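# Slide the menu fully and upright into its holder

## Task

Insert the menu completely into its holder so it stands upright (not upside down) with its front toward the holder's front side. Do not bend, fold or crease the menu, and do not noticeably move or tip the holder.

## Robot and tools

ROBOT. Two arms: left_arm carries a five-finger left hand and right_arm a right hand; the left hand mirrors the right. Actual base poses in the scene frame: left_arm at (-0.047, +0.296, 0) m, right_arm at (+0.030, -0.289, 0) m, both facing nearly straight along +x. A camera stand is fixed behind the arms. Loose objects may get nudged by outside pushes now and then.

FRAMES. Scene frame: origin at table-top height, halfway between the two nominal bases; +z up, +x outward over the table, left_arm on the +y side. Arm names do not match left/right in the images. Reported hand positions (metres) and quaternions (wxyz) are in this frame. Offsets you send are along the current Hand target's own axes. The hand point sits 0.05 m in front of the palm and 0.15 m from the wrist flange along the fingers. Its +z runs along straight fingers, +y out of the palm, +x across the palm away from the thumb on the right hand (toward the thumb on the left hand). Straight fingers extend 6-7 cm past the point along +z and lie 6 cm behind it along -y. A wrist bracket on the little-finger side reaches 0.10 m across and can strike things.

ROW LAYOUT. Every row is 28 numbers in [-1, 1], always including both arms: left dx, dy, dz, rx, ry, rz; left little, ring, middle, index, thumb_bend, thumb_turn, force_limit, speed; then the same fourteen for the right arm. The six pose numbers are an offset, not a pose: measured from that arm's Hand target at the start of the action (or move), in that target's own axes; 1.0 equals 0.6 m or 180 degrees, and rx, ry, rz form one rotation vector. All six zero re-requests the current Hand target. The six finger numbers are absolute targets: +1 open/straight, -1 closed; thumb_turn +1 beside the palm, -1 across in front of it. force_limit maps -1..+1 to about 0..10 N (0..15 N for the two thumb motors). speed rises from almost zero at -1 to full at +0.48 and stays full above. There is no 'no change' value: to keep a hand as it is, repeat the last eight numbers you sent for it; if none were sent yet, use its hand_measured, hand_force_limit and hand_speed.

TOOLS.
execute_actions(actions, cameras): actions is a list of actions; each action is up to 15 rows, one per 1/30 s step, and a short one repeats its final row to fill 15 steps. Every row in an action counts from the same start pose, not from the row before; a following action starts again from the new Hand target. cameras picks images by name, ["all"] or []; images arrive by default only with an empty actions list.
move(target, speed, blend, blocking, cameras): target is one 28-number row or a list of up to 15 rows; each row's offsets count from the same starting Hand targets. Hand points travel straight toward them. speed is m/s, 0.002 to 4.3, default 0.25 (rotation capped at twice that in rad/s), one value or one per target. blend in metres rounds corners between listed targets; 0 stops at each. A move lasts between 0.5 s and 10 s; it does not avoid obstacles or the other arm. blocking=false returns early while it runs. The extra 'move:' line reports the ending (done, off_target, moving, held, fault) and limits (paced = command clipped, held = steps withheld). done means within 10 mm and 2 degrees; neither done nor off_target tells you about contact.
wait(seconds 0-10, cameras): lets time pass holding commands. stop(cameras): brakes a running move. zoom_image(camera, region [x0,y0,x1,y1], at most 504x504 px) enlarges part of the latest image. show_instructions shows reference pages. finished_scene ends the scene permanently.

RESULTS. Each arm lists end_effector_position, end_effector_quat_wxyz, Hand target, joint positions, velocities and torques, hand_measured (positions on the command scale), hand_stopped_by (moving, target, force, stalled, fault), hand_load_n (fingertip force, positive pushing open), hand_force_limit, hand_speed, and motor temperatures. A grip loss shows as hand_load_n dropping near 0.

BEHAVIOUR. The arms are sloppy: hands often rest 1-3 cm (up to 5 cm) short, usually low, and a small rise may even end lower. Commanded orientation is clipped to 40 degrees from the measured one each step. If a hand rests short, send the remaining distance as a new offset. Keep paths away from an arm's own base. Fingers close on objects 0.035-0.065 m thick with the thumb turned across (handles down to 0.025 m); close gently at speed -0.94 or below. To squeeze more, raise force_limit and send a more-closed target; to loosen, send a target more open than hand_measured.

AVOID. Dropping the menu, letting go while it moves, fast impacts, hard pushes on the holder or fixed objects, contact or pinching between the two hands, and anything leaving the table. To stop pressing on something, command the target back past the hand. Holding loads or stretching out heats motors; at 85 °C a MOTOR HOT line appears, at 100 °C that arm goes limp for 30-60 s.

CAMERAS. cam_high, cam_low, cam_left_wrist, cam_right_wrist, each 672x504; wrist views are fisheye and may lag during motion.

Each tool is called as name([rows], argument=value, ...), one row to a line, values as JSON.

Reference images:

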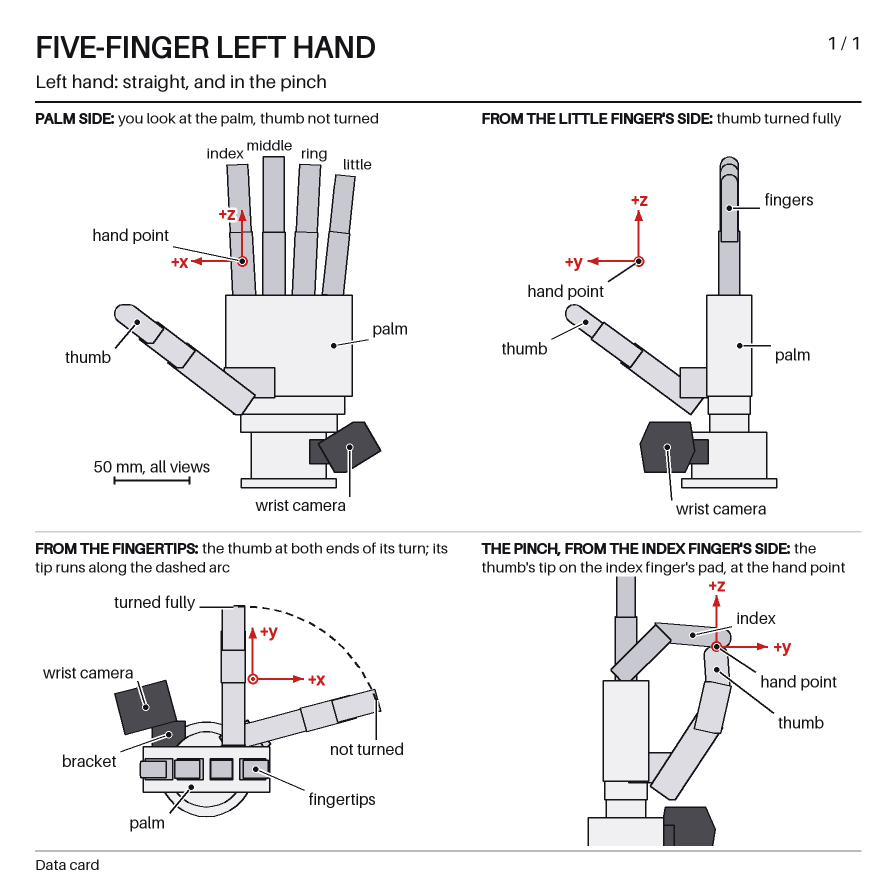

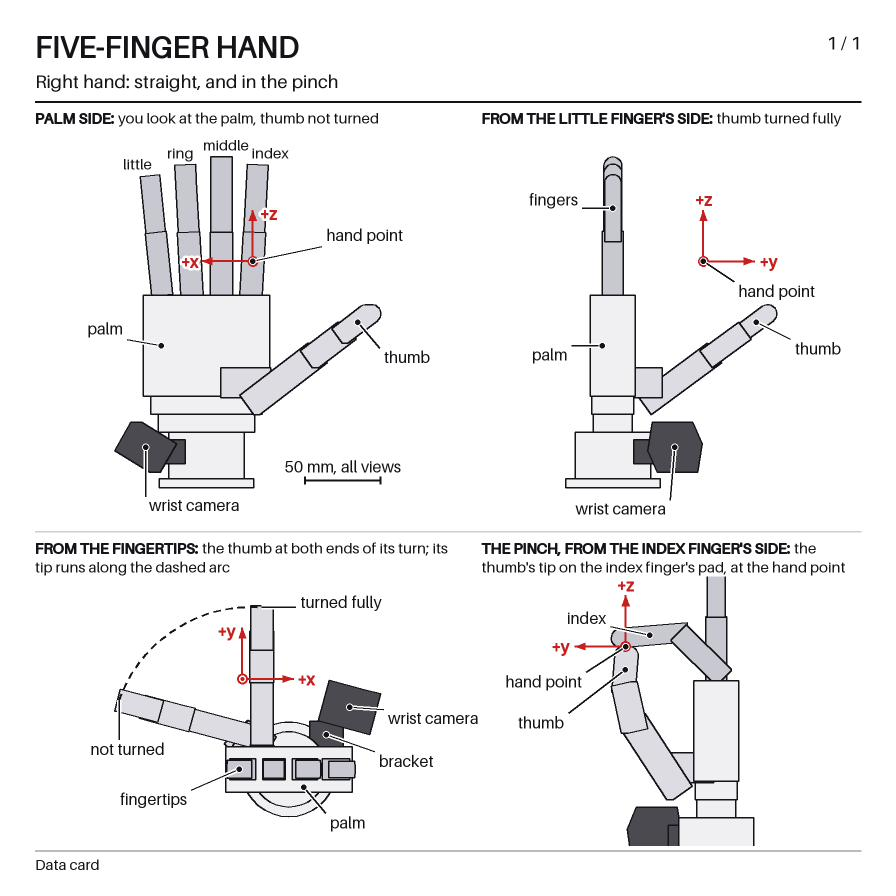

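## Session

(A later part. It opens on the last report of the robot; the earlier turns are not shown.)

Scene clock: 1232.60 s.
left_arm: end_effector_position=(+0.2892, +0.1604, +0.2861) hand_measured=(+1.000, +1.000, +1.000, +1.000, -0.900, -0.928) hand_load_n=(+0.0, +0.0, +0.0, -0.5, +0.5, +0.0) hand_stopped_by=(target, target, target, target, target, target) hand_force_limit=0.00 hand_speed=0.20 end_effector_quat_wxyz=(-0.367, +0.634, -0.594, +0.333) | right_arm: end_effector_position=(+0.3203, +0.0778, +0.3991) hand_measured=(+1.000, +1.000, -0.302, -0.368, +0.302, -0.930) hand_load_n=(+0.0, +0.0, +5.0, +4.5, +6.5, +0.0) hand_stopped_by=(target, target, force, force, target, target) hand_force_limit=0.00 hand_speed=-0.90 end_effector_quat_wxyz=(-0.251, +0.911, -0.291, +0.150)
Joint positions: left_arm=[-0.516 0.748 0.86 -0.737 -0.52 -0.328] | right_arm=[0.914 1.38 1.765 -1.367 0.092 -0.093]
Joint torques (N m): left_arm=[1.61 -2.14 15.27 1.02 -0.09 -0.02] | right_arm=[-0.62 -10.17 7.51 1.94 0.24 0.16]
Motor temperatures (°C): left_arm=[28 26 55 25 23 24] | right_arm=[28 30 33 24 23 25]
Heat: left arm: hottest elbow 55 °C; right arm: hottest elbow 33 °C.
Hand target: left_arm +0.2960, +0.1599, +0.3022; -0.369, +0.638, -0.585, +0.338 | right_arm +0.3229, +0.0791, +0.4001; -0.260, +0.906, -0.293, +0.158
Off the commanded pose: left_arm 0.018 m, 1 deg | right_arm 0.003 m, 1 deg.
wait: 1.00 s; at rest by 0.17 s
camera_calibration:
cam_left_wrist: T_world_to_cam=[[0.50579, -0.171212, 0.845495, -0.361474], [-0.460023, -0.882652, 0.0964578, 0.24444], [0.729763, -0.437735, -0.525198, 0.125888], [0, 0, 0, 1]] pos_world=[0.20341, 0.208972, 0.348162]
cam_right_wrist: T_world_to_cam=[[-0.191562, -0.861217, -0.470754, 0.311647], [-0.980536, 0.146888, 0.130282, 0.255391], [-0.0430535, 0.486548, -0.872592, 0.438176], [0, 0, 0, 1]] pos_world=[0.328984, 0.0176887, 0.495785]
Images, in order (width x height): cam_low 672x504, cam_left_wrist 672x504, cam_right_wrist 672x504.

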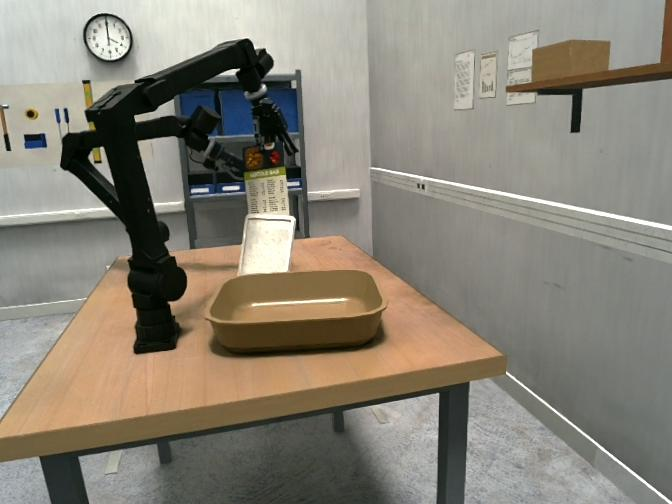

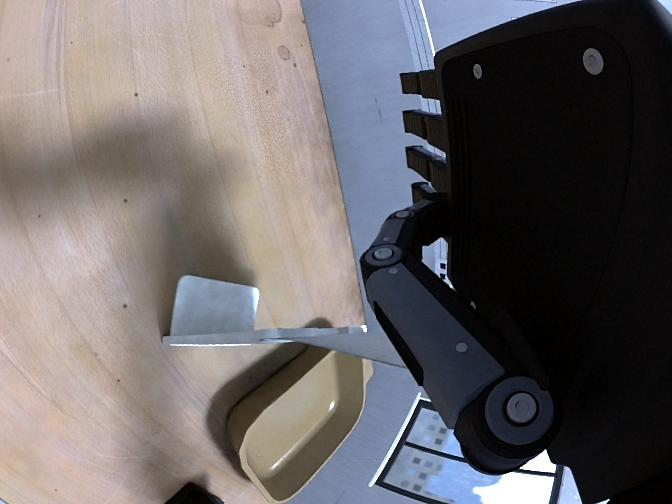

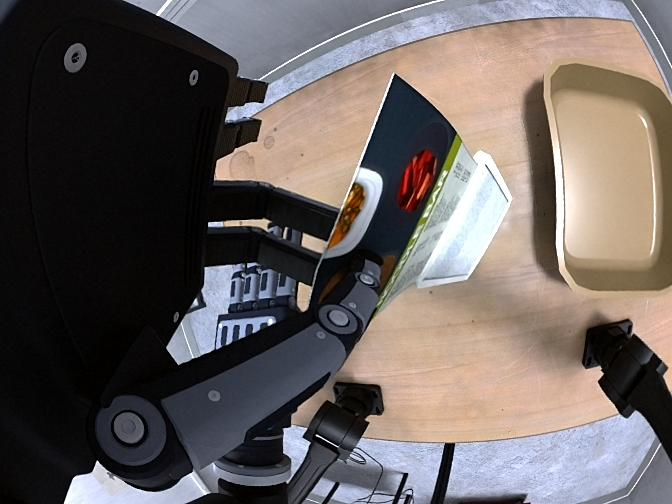

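move(target=[0,0,0,0,0,0,1,1,1,1,-0.9,-0.928,0,0.2,0.036,-0.0258,0.0585,0.0018,-0.0318,0.0222,1,1,-0.45,-0.45,0.3,-0.93,0,-0.9], cameras=[], speed=0.03)

wait(seconds=1.0, cameras=["cam_low", "cam_left_wrist", "cam_right_wrist", "cam_high"])

zoom_image(camera="cam_left_wrist", region=[250, 300, 370, 360])

zoom_image(camera="cam_low", region=[228, 160, 318, 235])

zoom_image(camera="cam_right_wrist", region=[400, 130, 530, 300])

Scene clock: 1263.87 s.
left_arm: end_effector_position=(+0.2892, +0.1604, +0.2861) hand_measured=(+1.000, +1.000, +1.000, +1.000, -0.900, -0.928) hand_load_n=(+0.0, +0.0, +0.0, +0.0, +0.0, +0.0) hand_stopped_by=(target, target, target, target, target, target) hand_force_limit=0.00 hand_speed=0.20 end_effector_quat_wxyz=(-0.367, +0.634, -0.594, +0.333) | right_arm: end_effector_position=(+0.3529, +0.0839, +0.3837) hand_measured=(+1.000, +1.000, -0.302, -0.368, +0.302, -0.930) hand_load_n=(+0.0, +0.0, +4.5, +4.5, +6.5, +0.0) hand_stopped_by=(target, target, force, force, target, target) hand_force_limit=0.00 hand_speed=-0.90 end_effector_quat_wxyz=(-0.272, +0.903, -0.317, +0.102)
Joint positions: left_arm=[-0.516 0.748 0.86 -0.737 -0.52 -0.328] | right_arm=[0.816 1.43 1.765 -1.317 -0.048 -0.093]
Joint torques (N m): left_arm=[1.61 -2.14 15.28 1.02 -0.09 -0.02] | right_arm=[-0.97 -9.23 9.25 1.88 -0.21 -0.03]
Motor temperatures (°C): left_arm=[28 26 55 25 23 24] | right_arm=[28 30 34 24 23 25]
Heat: left arm: hottest elbow 55 °C; right arm: hottest elbow 34 °C.
Hand target: left_arm +0.2960, +0.1599, +0.3022; -0.369, +0.638, -0.585, +0.338 | right_arm +0.3621, +0.0898, +0.3831; -0.282, +0.902, -0.311, +0.105
Off the commanded pose: left_arm 0.018 m, 1 deg | right_arm 0.011 m, 1 deg.
move: off_target (left_arm, right_arm)
No camera images: "cameras" was empty.

Scene clock: 1264.87 s.
left_arm: end_effector_position=(+0.2892, +0.1604, +0.2861) hand_measured=(+1.000, +1.000, +1.000, +1.000, -0.900, -0.928) hand_load_n=(+0.0, +0.0, +0.0, +0.0, +0.0, +0.0) hand_stopped_by=(target, target, target, target, target, target) hand_force_limit=0.00 hand_speed=0.20 end_effector_quat_wxyz=(-0.367, +0.634, -0.594, +0.333) | right_arm: end_effector_position=(+0.3529, +0.0839, +0.3837) hand_measured=(+1.000, +1.000, -0.302, -0.368, +0.302, -0.930) hand_load_n=(+0.0, +0.0, +4.5, +4.5, +6.5, +0.0) hand_stopped_by=(target, target, force, force, target, target) hand_force_limit=0.00 hand_speed=-0.90 end_effector_quat_wxyz=(-0.272, +0.903, -0.317, +0.102)
Joint positions: left_arm=[-0.516 0.748 0.86 -0.737 -0.52 -0.328] | right_arm=[0.816 1.43 1.765 -1.317 -0.048 -0.093]
Joint torques (N m): left_arm=[1.61 -2.14 15.28 1.03 -0.09 -0.02] | right_arm=[-1.26 -9.23 9.29 1.96 -0.19 -0.04]
Motor temperatures (°C): left_arm=[28 26 55 25 23 24] | right_arm=[28 30 34 24 23 25]
Heat: left arm: hottest elbow 55 °C; right arm: hottest elbow 34 °C.
Hand target: left_arm +0.2960, +0.1599, +0.3022; -0.369, +0.638, -0.585, +0.338 | right_arm +0.3621, +0.0898, +0.3831; -0.282, +0.902, -0.311, +0.104
Off the commanded pose: left_arm 0.018 m, 1 deg | right_arm 0.011 m, 1 deg.
wait: 1.00 s; at rest by 0.17 s
camera_calibration:
cam_left_wrist: T_world_to_cam=[[0.50579, -0.171212, 0.845495, -0.361474], [-0.460023, -0.882652, 0.0964578, 0.24444], [0.729763, -0.437735, -0.525198, 0.125888], [0, 0, 0, 1]] pos_world=[0.20341, 0.208972, 0.348162]
cam_right_wrist: T_world_to_cam=[[-0.251449, -0.817766, -0.517718, 0.351364], [-0.962154, 0.153148, 0.225399, 0.244976], [-0.105037, 0.554801, -0.825326, 0.421139], [0, 0, 0, 1]] pos_world=[0.36829, 0.0161676, 0.474267]

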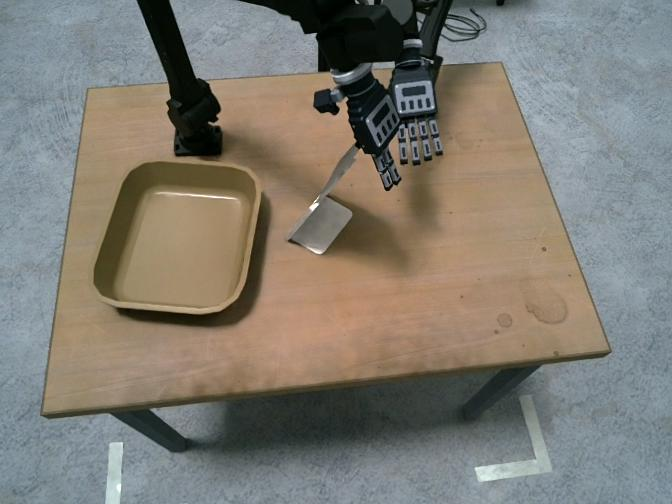

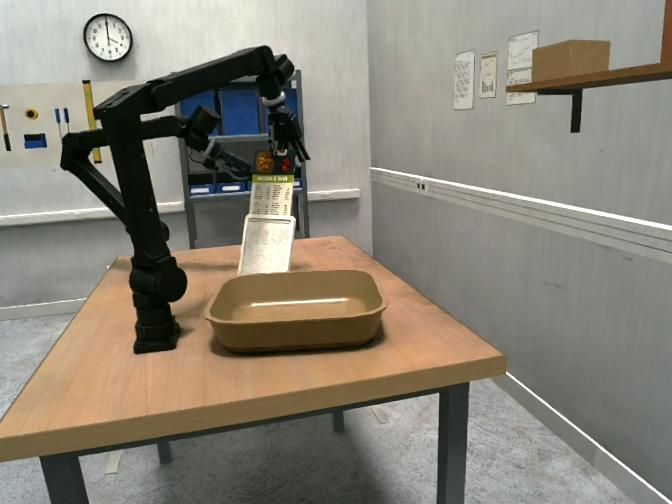

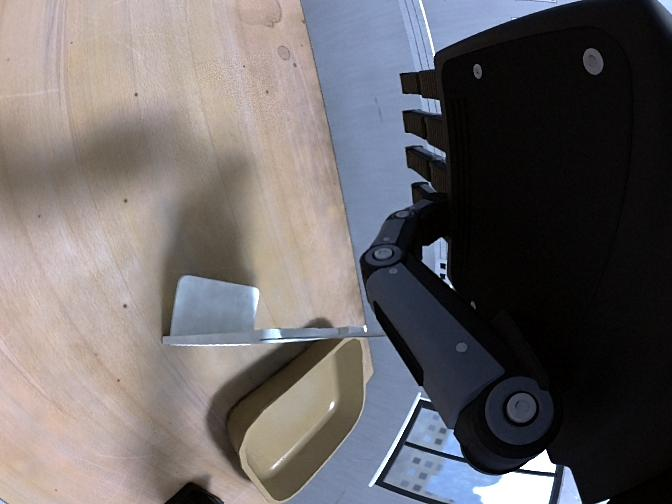

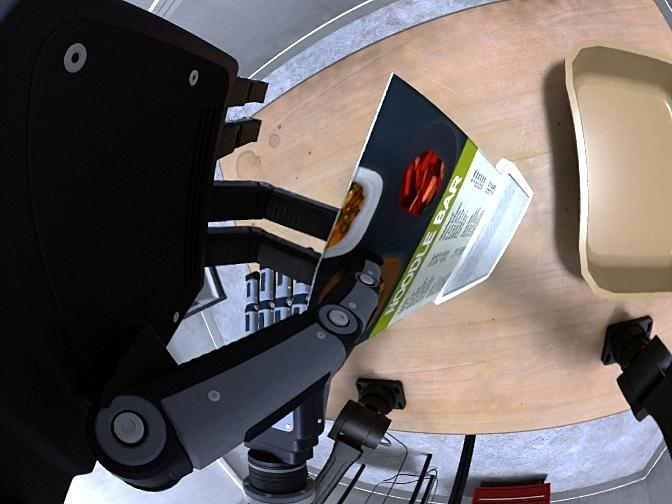

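Scaled by 4.200 from the camera's 672x504 image, which has a finer 960x720 frame.

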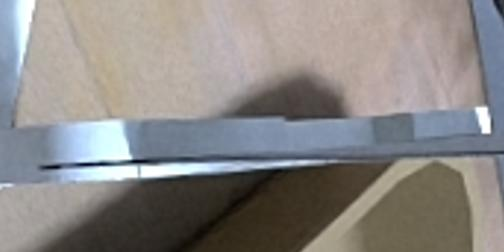

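Scaled by 5.600 from the camera's 672x504 image, which has a finer 960x720 frame.

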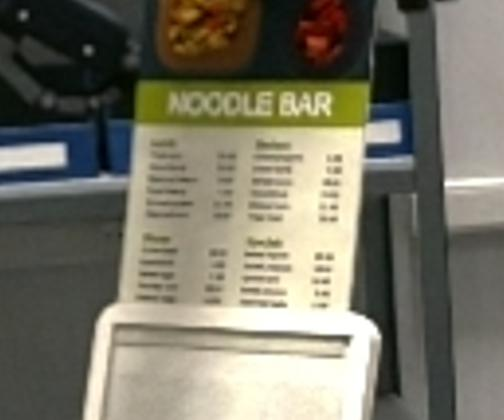

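Scaled by 2.965 from the camera's 672x504 image, which has a finer 960x720 frame.

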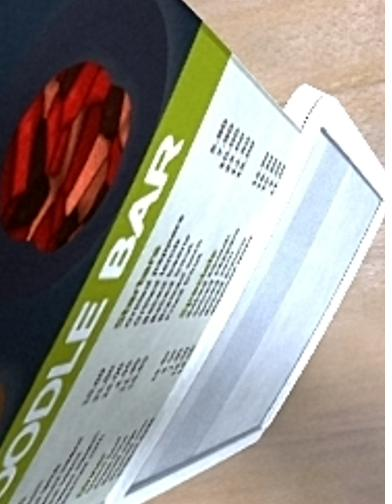

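move(target=[0,0,0,0,0,0,1,1,1,1,-0.9,-0.928,0,0.2,-0.0055,0.051,0.0303,0,0,0,1,1,-0.45,-0.45,0.3,-0.93,0,-0.9], cameras=[], speed=0.03)

wait(seconds=0.7, cameras=["cam_low", "cam_left_wrist", "cam_right_wrist"])

zoom_image(camera="cam_left_wrist", region=[250, 290, 390, 370])

zoom_image(camera="cam_low", region=[228, 160, 318, 285])

zoom_image(camera="cam_right_wrist", region=[400, 130, 550, 320])

Scene clock: 1282.67 s.
left_arm: end_effector_position=(+0.2892, +0.1604, +0.2861) hand_measured=(+1.000, +1.000, +1.000, +1.000, -0.900, -0.928) hand_load_n=(+0.0, +0.0, +0.0, +0.0, +0.0, +0.0) hand_stopped_by=(target, target, target, target, target, target) hand_force_limit=0.00 hand_speed=0.20 end_effector_quat_wxyz=(-0.367, +0.634, -0.594, +0.333) | right_arm: end_effector_position=(+0.3484, +0.0794, +0.3493) hand_measured=(+1.000, +1.000, -0.302, -0.368, +0.302, -0.930) hand_load_n=(+0.0, +0.0, +4.5, +4.5, +6.5, +0.0) hand_stopped_by=(target, target, force, force, target, target) hand_force_limit=0.00 hand_speed=-0.90 end_effector_quat_wxyz=(-0.270, +0.903, -0.317, +0.101)
Joint positions: left_arm=[-0.516 0.748 0.86 -0.737 -0.52 -0.328] | right_arm=[0.816 1.39 1.631 -1.228 -0.048 -0.093]
Joint torques (N m): left_arm=[1.61 -2.08 15.25 1.01 -0.09 -0.02] | right_arm=[-1.14 -10.75 7.9 1.91 -0.15 -0.02]
Motor temperatures (°C): left_arm=[28 26 55 25 23 24] | right_arm=[28 29 35 24 23 25]
Heat: left arm: hottest elbow 55 °C; right arm: hottest elbow 35 °C.
Hand target: left_arm +0.2960, +0.1599, +0.3022; -0.369, +0.638, -0.585, +0.338 | right_arm +0.3508, +0.0802, +0.3506; -0.282, +0.902, -0.311, +0.105
Off the commanded pose: left_arm 0.018 m, 1 deg | right_arm 0.003 m, 2 deg.
move: off_target (left_arm)
No camera images: "cameras" was empty.

Scene clock: 1283.37 s.
left_arm: end_effector_position=(+0.2892, +0.1604, +0.2861) hand_measured=(+1.000, +1.000, +1.000, +1.000, -0.900, -0.928) hand_load_n=(+0.0, +0.0, +0.0, +0.0, +0.0, +0.0) hand_stopped_by=(target, target, target, target, target, target) hand_force_limit=0.00 hand_speed=0.20 end_effector_quat_wxyz=(-0.367, +0.634, -0.594, +0.333) | right_arm: end_effector_position=(+0.3484, +0.0794, +0.3493) hand_measured=(+1.000, +1.000, -0.302, -0.368, +0.302, -0.930) hand_load_n=(+0.0, +0.0, +4.5, +4.5, +6.5, +0.0) hand_stopped_by=(target, target, force, force, target, target) hand_force_limit=0.00 hand_speed=-0.90 end_effector_quat_wxyz=(-0.270, +0.903, -0.317, +0.101)
Joint positions: left_arm=[-0.516 0.748 0.86 -0.737 -0.52 -0.328] | right_arm=[0.816 1.39 1.631 -1.228 -0.048 -0.093]
Joint torques (N m): left_arm=[1.61 -2.08 15.24 1.02 -0.09 -0.02] | right_arm=[-1.08 -10.52 7.91 1.94 -0.15 -0.01]
Motor temperatures (°C): left_arm=[28 26 55 25 23 24] | right_arm=[28 29 35 24 23 25]
Heat: left arm: hottest elbow 55 °C; right arm: hottest elbow 35 °C.
Hand target: left_arm +0.2960, +0.1599, +0.3022; -0.369, +0.638, -0.585, +0.338 | right_arm +0.3508, +0.0802, +0.3506; -0.282, +0.902, -0.311, +0.105
Off the commanded pose: left_arm 0.018 m, 1 deg | right_arm 0.003 m, 2 deg.
wait: 0.70 s; at rest by 0.17 s
camera_calibration:
cam_left_wrist: T_world_to_cam=[[0.50579, -0.171212, 0.845495, -0.361474], [-0.460023, -0.882652, 0.0964578, 0.24444], [0.729763, -0.437735, -0.525198, 0.125888], [0, 0, 0, 1]] pos_world=[0.20341, 0.208972, 0.348162]
cam_right_wrist: T_world_to_cam=[[-0.253117, -0.819456, -0.514222, 0.328227], [-0.961428, 0.153927, 0.227952, 0.247791], [-0.107644, 0.552086, -0.826809, 0.396429], [0, 0, 0, 1]] pos_world=[0.363986, 0.011963, 0.440068]
Images, in order (width x height): cam_low 672x504, cam_left_wrist 672x504, cam_right_wrist 672x504.

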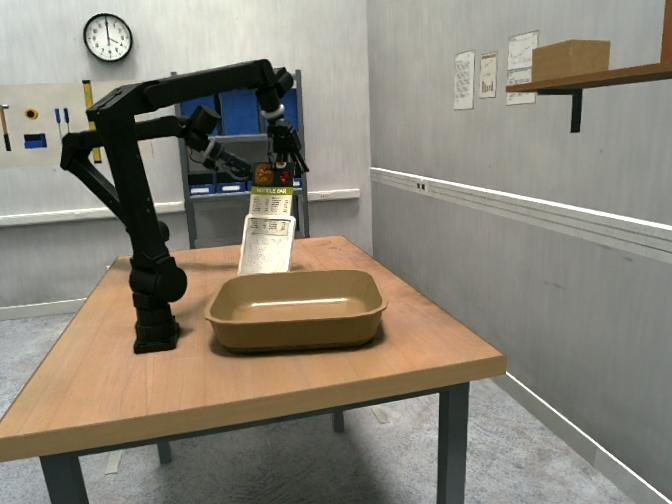

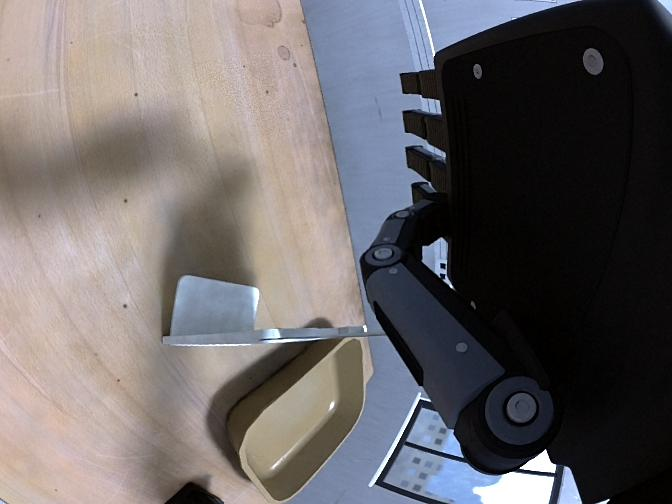

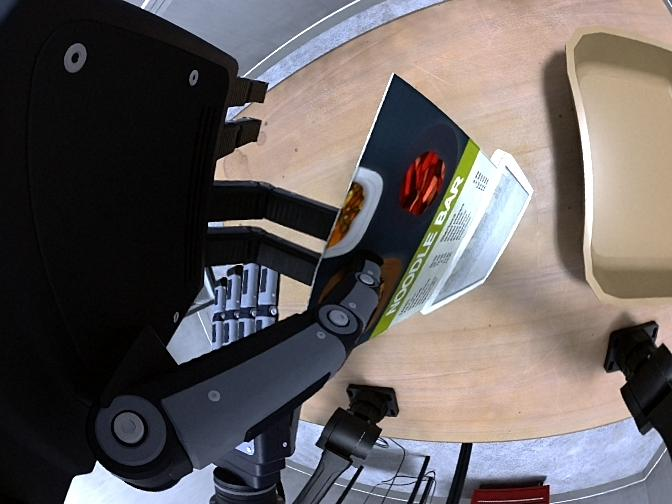

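Scaled by 3.600 from the camera's 672x504 image, which has a finer 960x720 frame.

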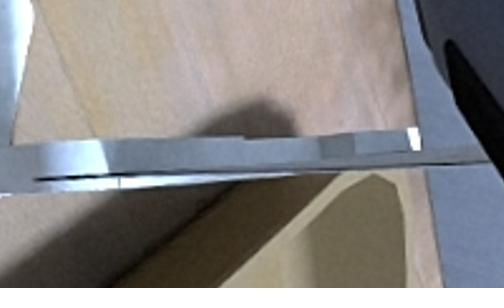

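Scaled by 4.032 from the camera's 672x504 image, which has a finer 960x720 frame.

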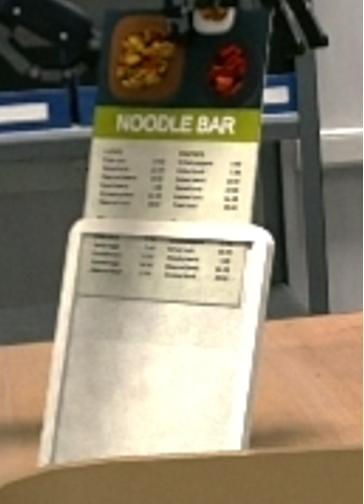

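Scaled by 2.653 from the camera's 672x504 image, which has a finer 960x720 frame.

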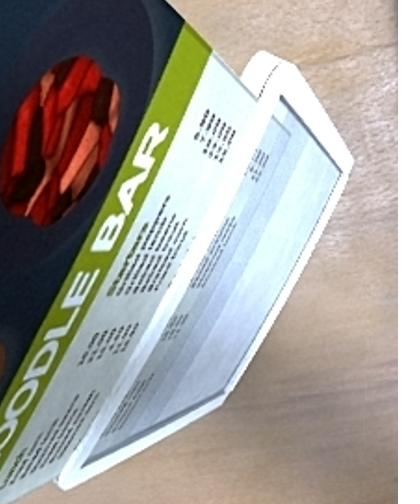

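move(target=[-0.0707,0.022,-0.0382,0,0,0,1,1,1,1,-0.9,-0.928,0,0.2,-0.0046,0.1258,0.0817,0,0,0,1,1,-0.45,-0.45,0.3,-0.93,0,-0.9], cameras=[], speed=0.04)

wait(seconds=0.5, cameras=["all"])

zoom_image(camera="cam_left_wrist", region=[240, 270, 400, 370])

zoom_image(camera="cam_low", region=[228, 160, 318, 285])

zoom_image(camera="cam_right_wrist", region=[300, 100, 550, 350])

Scene clock: 1317.93 s.
left_arm: end_effector_position=(+0.2698, +0.1939, +0.3027) hand_measured=(+1.000, +1.000, +1.000, +1.000, -0.900, -0.928) hand_load_n=(+0.0, +0.0, +0.0, +0.0, +0.0, +0.0) hand_stopped_by=(target, target, target, target, target, target) hand_force_limit=0.00 hand_speed=0.20 end_effector_quat_wxyz=(-0.365, +0.641, -0.581, +0.344) | right_arm: end_effector_position=(+0.3261, +0.0560, +0.2698) hand_measured=(+1.000, +1.000, -0.302, -0.368, +0.302, -0.930) hand_load_n=(+0.0, +0.0, +4.5, +4.0, +6.5, +0.5) hand_stopped_by=(target, target, force, force, target, target) hand_force_limit=0.00 hand_speed=-0.90 end_effector_quat_wxyz=(-0.276, +0.902, -0.317, +0.103)
Joint positions: left_arm=[-0.413 0.64 0.852 -0.793 -0.436 -0.29] | right_arm=[0.813 1.27 1.306 -1.012 -0.051 -0.093]
Joint torques (N m): left_arm=[1.85 -2.73 11.52 1.1 -0.03 0.26] | right_arm=[-1.26 -8.47 7.8 1.87 -0.19 -0.07]
Motor temperatures (°C): left_arm=[28 26 55 25 23 24] | right_arm=[28 30 34 24 23 25]
Heat: left arm: hottest elbow 55 °C; right arm: hottest elbow 34 °C.
Hand target: left_arm +0.2660, +0.1998, +0.3023; -0.369, +0.638, -0.585, +0.338 | right_arm +0.3287, +0.0547, +0.2672; -0.282, +0.902, -0.311, +0.105
Off the commanded pose: left_arm 0.007 m, 1 deg | right_arm 0.004 m, 1 deg.
move: done
No camera images: "cameras" was empty.

Scene clock: 1318.43 s.
left_arm: end_effector_position=(+0.2698, +0.1939, +0.3027) hand_measured=(+1.000, +1.000, +1.000, +1.000, -0.900, -0.928) hand_load_n=(+0.0, -0.5, +0.0, +0.0, +0.0, +0.0) hand_stopped_by=(target, target, target, target, target, target) hand_force_limit=0.00 hand_speed=0.20 end_effector_quat_wxyz=(-0.365, +0.641, -0.581, +0.344) | right_arm: end_effector_position=(+0.3261, +0.0560, +0.2698) hand_measured=(+1.000, +1.000, -0.302, -0.368, +0.302, -0.930) hand_load_n=(+0.0, +0.0, +4.5, +4.5, +6.5, +0.0) hand_stopped_by=(target, target, force, force, target, target) hand_force_limit=0.00 hand_speed=-0.90 end_effector_quat_wxyz=(-0.276, +0.902, -0.317, +0.103)
Joint positions: left_arm=[-0.413 0.64 0.852 -0.793 -0.436 -0.29] | right_arm=[0.813 1.27 1.306 -1.012 -0.051 -0.093]
Joint torques (N m): left_arm=[1.61 -2.73 11.52 1.11 -0.04 0.26] | right_arm=[-1.49 -8.64 7.77 1.81 -0.18 -0.07]
Motor temperatures (°C): left_arm=[28 26 55 25 23 24] | right_arm=[28 30 34 24 23 25]
Heat: left arm: hottest elbow 55 °C; right arm: hottest elbow 34 °C.
Hand target: left_arm +0.2660, +0.1998, +0.3023; -0.369, +0.638, -0.585, +0.338 | right_arm +0.3287, +0.0547, +0.2672; -0.282, +0.902, -0.311, +0.105
Off the commanded pose: left_arm 0.007 m, 1 deg | right_arm 0.004 m, 1 deg.
wait: 0.50 s; at rest by 0.17 s
camera_calibration:
cam_left_wrist: T_world_to_cam=[[0.494763, -0.138183, 0.857972, -0.367246], [-0.449117, -0.88587, 0.116314, 0.255222], [0.743978, -0.442878, -0.500356, 0.153073], [0, 0, 0, 1]] pos_world=[0.182441, 0.243139, 0.361992]
cam_right_wrist: T_world_to_cam=[[-0.2509, -0.814332, -0.523366, 0.264105], [-0.962588, 0.152726, 0.223828, 0.249703], [-0.102339, 0.559944, -0.822186, 0.337809], [0, 0, 0, 1]] pos_world=[0.341196, -0.0122211, 0.360075]

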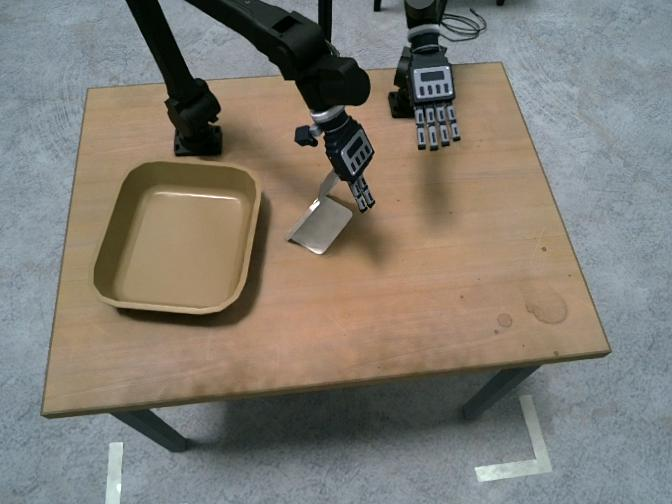

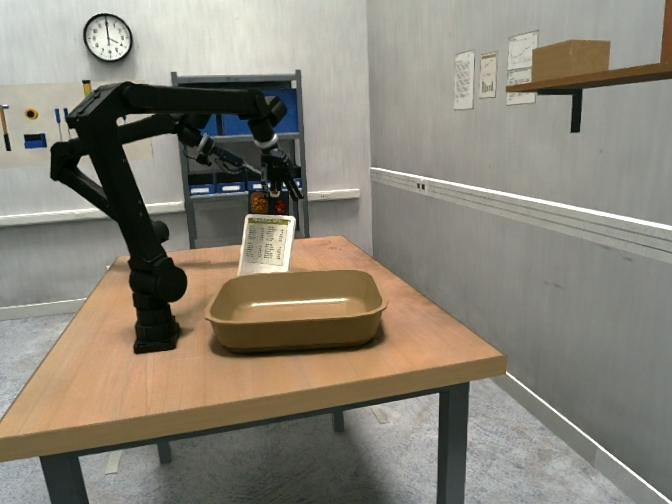

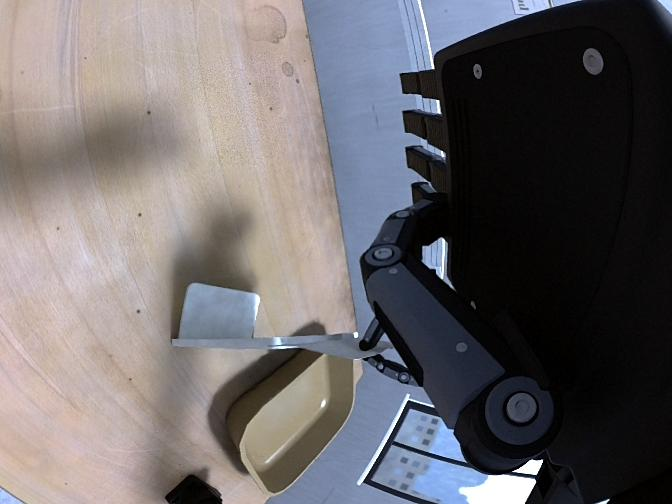

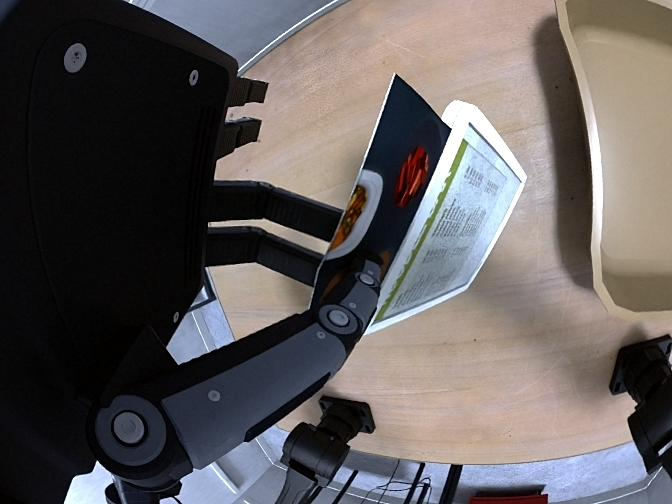

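Scaled by 3.150 from the camera's 672x504 image, which has a finer 960x720 frame.

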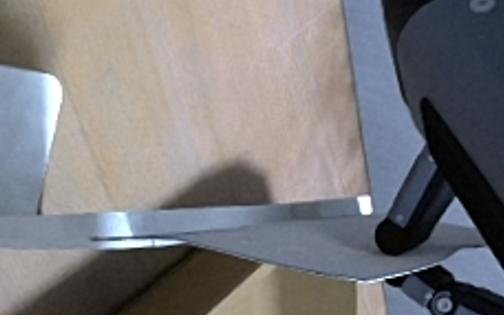

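Scaled by 4.032 from the camera's 672x504 image, which has a finer 960x720 frame.

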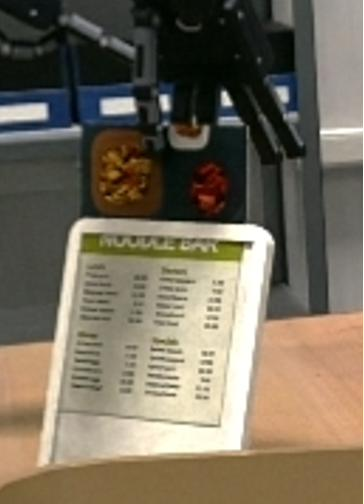

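Scaled by 2.016 from the camera's 672x504 image, which has a finer 960x720 frame.

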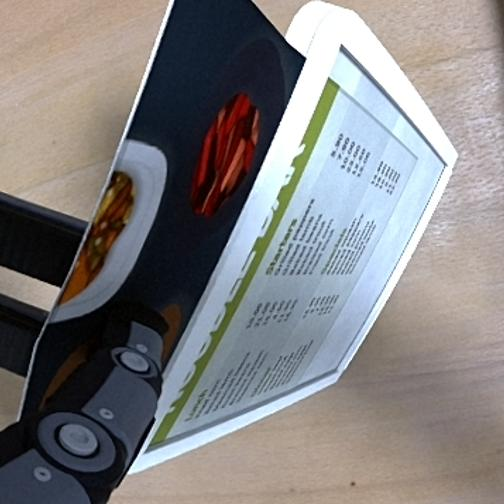

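move(target=[0,0,0,0,0,0,1,1,1,1,-0.9,-0.928,0,0.2,-0.0005,0.0163,0.0208,0.0833,0,0,1,1,-0.45,-0.45,0.3,-0.93,0,-0.9], cameras=[], speed=0.04)

wait(seconds=0.5, cameras=["all"])

zoom_image(camera="cam_left_wrist", region=[240, 270, 400, 370])

zoom_image(camera="cam_low", region=[228, 160, 318, 285])

zoom_image(camera="cam_high", region=[280, 150, 400, 260])

Scene clock: 1337.40 s.
left_arm: end_effector_position=(+0.2698, +0.1939, +0.3027) hand_measured=(+1.000, +1.000, +1.000, +1.000, -0.900, -0.928) hand_load_n=(+0.0, +0.0, +0.0, +0.0, +0.0, +0.0) hand_stopped_by=(target, target, target, target, target, target) hand_force_limit=0.00 hand_speed=0.20 end_effector_quat_wxyz=(-0.365, +0.641, -0.581, +0.344) | right_arm: end_effector_position=(+0.3256, +0.0549, +0.2528) hand_measured=(+1.000, +1.000, -0.302, -0.368, +0.302, -0.930) hand_load_n=(+0.0, +0.0, +4.5, +4.0, +6.5, +0.0) hand_stopped_by=(target, target, force, force, target, target) hand_force_limit=0.00 hand_speed=-0.90 end_effector_quat_wxyz=(-0.389, +0.860, -0.299, +0.141)
Joint positions: left_arm=[-0.413 0.64 0.852 -0.793 -0.436 -0.29] | right_arm=[0.795 1.106 1.042 -0.656 -0.09 -0.093]
Joint torques (N m): left_arm=[1.61 -2.67 11.52 1.09 -0.04 0.26] | right_arm=[-1.38 -6.48 8.05 2.18 -0.21 0.02]
Heat: left arm: hottest elbow 51 °C; right arm: hottest elbow 34 °C.
Hand target: left_arm +0.2660, +0.1998, +0.3023; -0.369, +0.638, -0.585, +0.338 | right_arm +0.3280, +0.0540, +0.2512; -0.397, +0.857, -0.294, +0.144
Off the commanded pose: left_arm 0.007 m, 1 deg | right_arm 0.003 m, 1 deg.
move: done
No camera images: "cameras" was empty.

Scene clock: 1337.90 s.
left_arm: end_effector_position=(+0.2698, +0.1939, +0.3027) hand_measured=(+1.000, +1.000, +1.000, +1.000, -0.900, -0.928) hand_load_n=(+0.0, +0.0, +0.0, +0.0, +0.0, +0.0) hand_stopped_by=(target, target, target, target, target, target) hand_force_limit=0.00 hand_speed=0.20 end_effector_quat_wxyz=(-0.365, +0.641, -0.581, +0.344) | right_arm: end_effector_position=(+0.3256, +0.0549, +0.2528) hand_measured=(+1.000, +1.000, -0.302, -0.368, +0.302, -0.930) hand_load_n=(+0.0, +0.0, +5.0, +4.0, +6.5, +0.0) hand_stopped_by=(target, target, force, force, target, target) hand_force_limit=0.00 hand_speed=-0.90 end_effector_quat_wxyz=(-0.389, +0.860, -0.299, +0.141)
Joint positions: left_arm=[-0.413 0.64 0.852 -0.793 -0.436 -0.29] | right_arm=[0.795 1.106 1.042 -0.656 -0.09 -0.093]
Joint torques (N m): left_arm=[1.61 -2.73 11.51 1.09 -0.04 0.26] | right_arm=[-1.38 -6.59 8.16 2.18 -0.2 0.03]
Heat: left arm: hottest elbow 51 °C; right arm: hottest elbow 34 °C.
Hand target: left_arm +0.2660, +0.1998, +0.3023; -0.369, +0.638, -0.585, +0.338 | right_arm +0.3280, +0.0540, +0.2512; -0.397, +0.857, -0.294, +0.144
Off the commanded pose: left_arm 0.007 m, 1 deg | right_arm 0.003 m, 1 deg.
wait: 0.50 s; at rest by 0.17 s
camera_calibration:
cam_left_wrist: T_world_to_cam=[[0.494763, -0.138183, 0.857972, -0.367246], [-0.449117, -0.88587, 0.116314, 0.255222], [0.743978, -0.442878, -0.500356, 0.153073], [0, 0, 0, 1]] pos_world=[0.182441, 0.243139, 0.361992]
cam_right_wrist: T_world_to_cam=[[-0.144474, -0.691755, -0.707532, 0.25925], [-0.989383, 0.112372, 0.0921597, 0.297391], [0.015755, 0.713335, -0.700646, 0.246845], [0, 0, 0, 1]] pos_world=[0.327799, -0.0301638, 0.328971]

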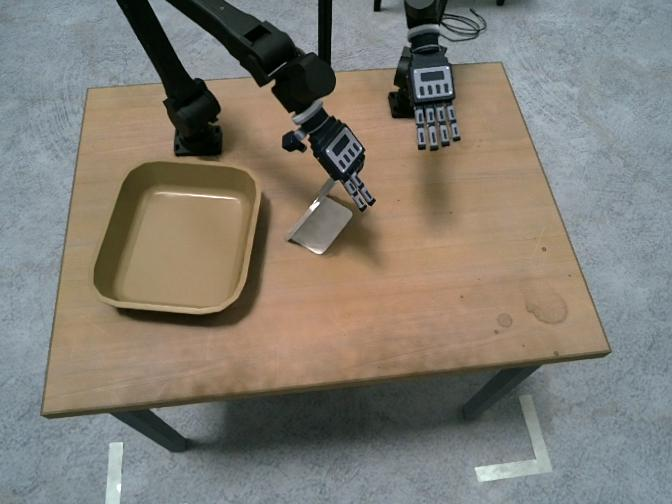

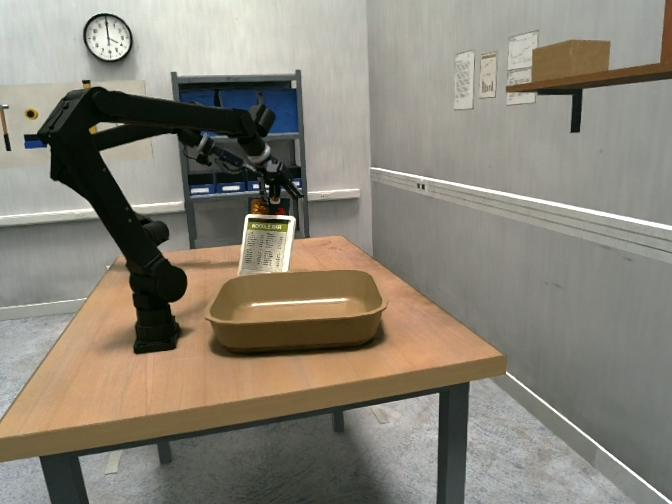

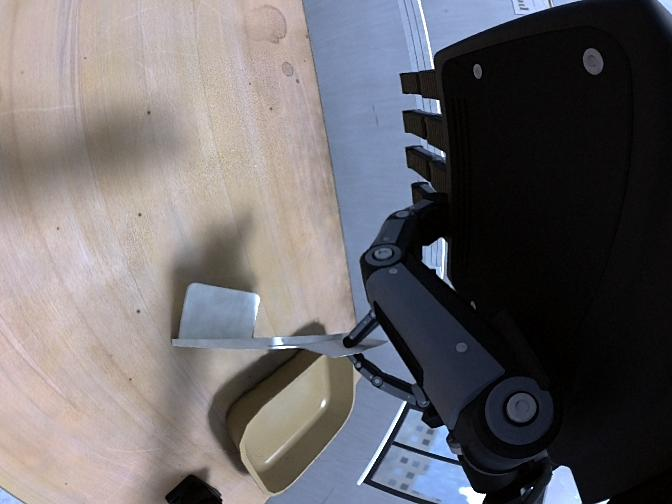

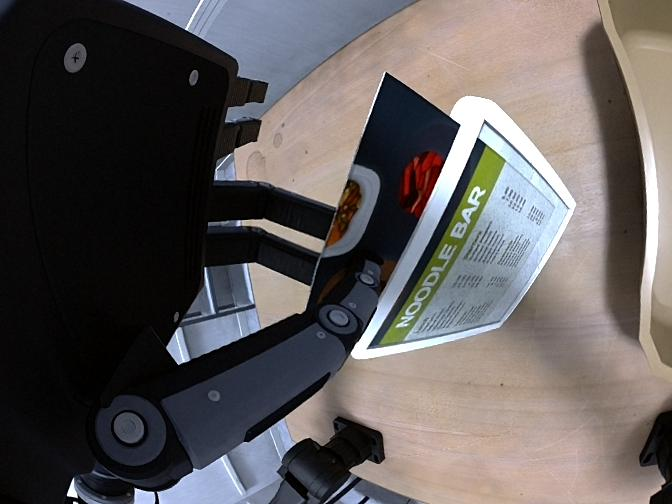

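Scaled by 3.150 from the camera's 672x504 image, which has a finer 960x720 frame.

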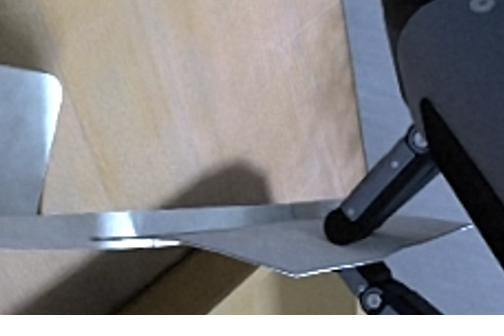

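Scaled by 4.032 from the camera's 672x504 image, which has a finer 960x720 frame.

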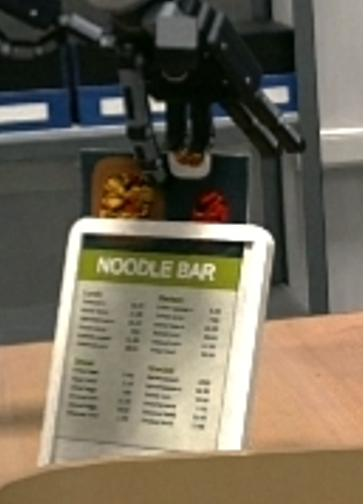

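Scaled by 4.200 from the camera's 672x504 image, which has a finer 960x720 frame.

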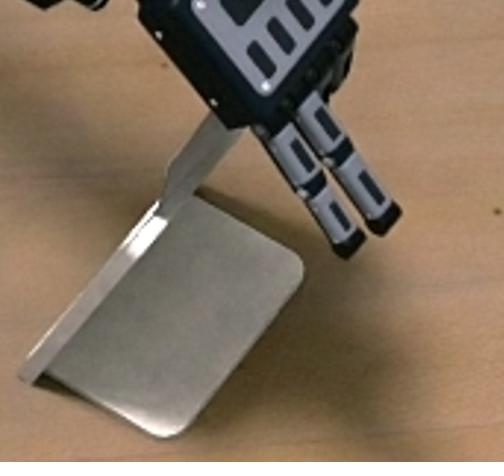

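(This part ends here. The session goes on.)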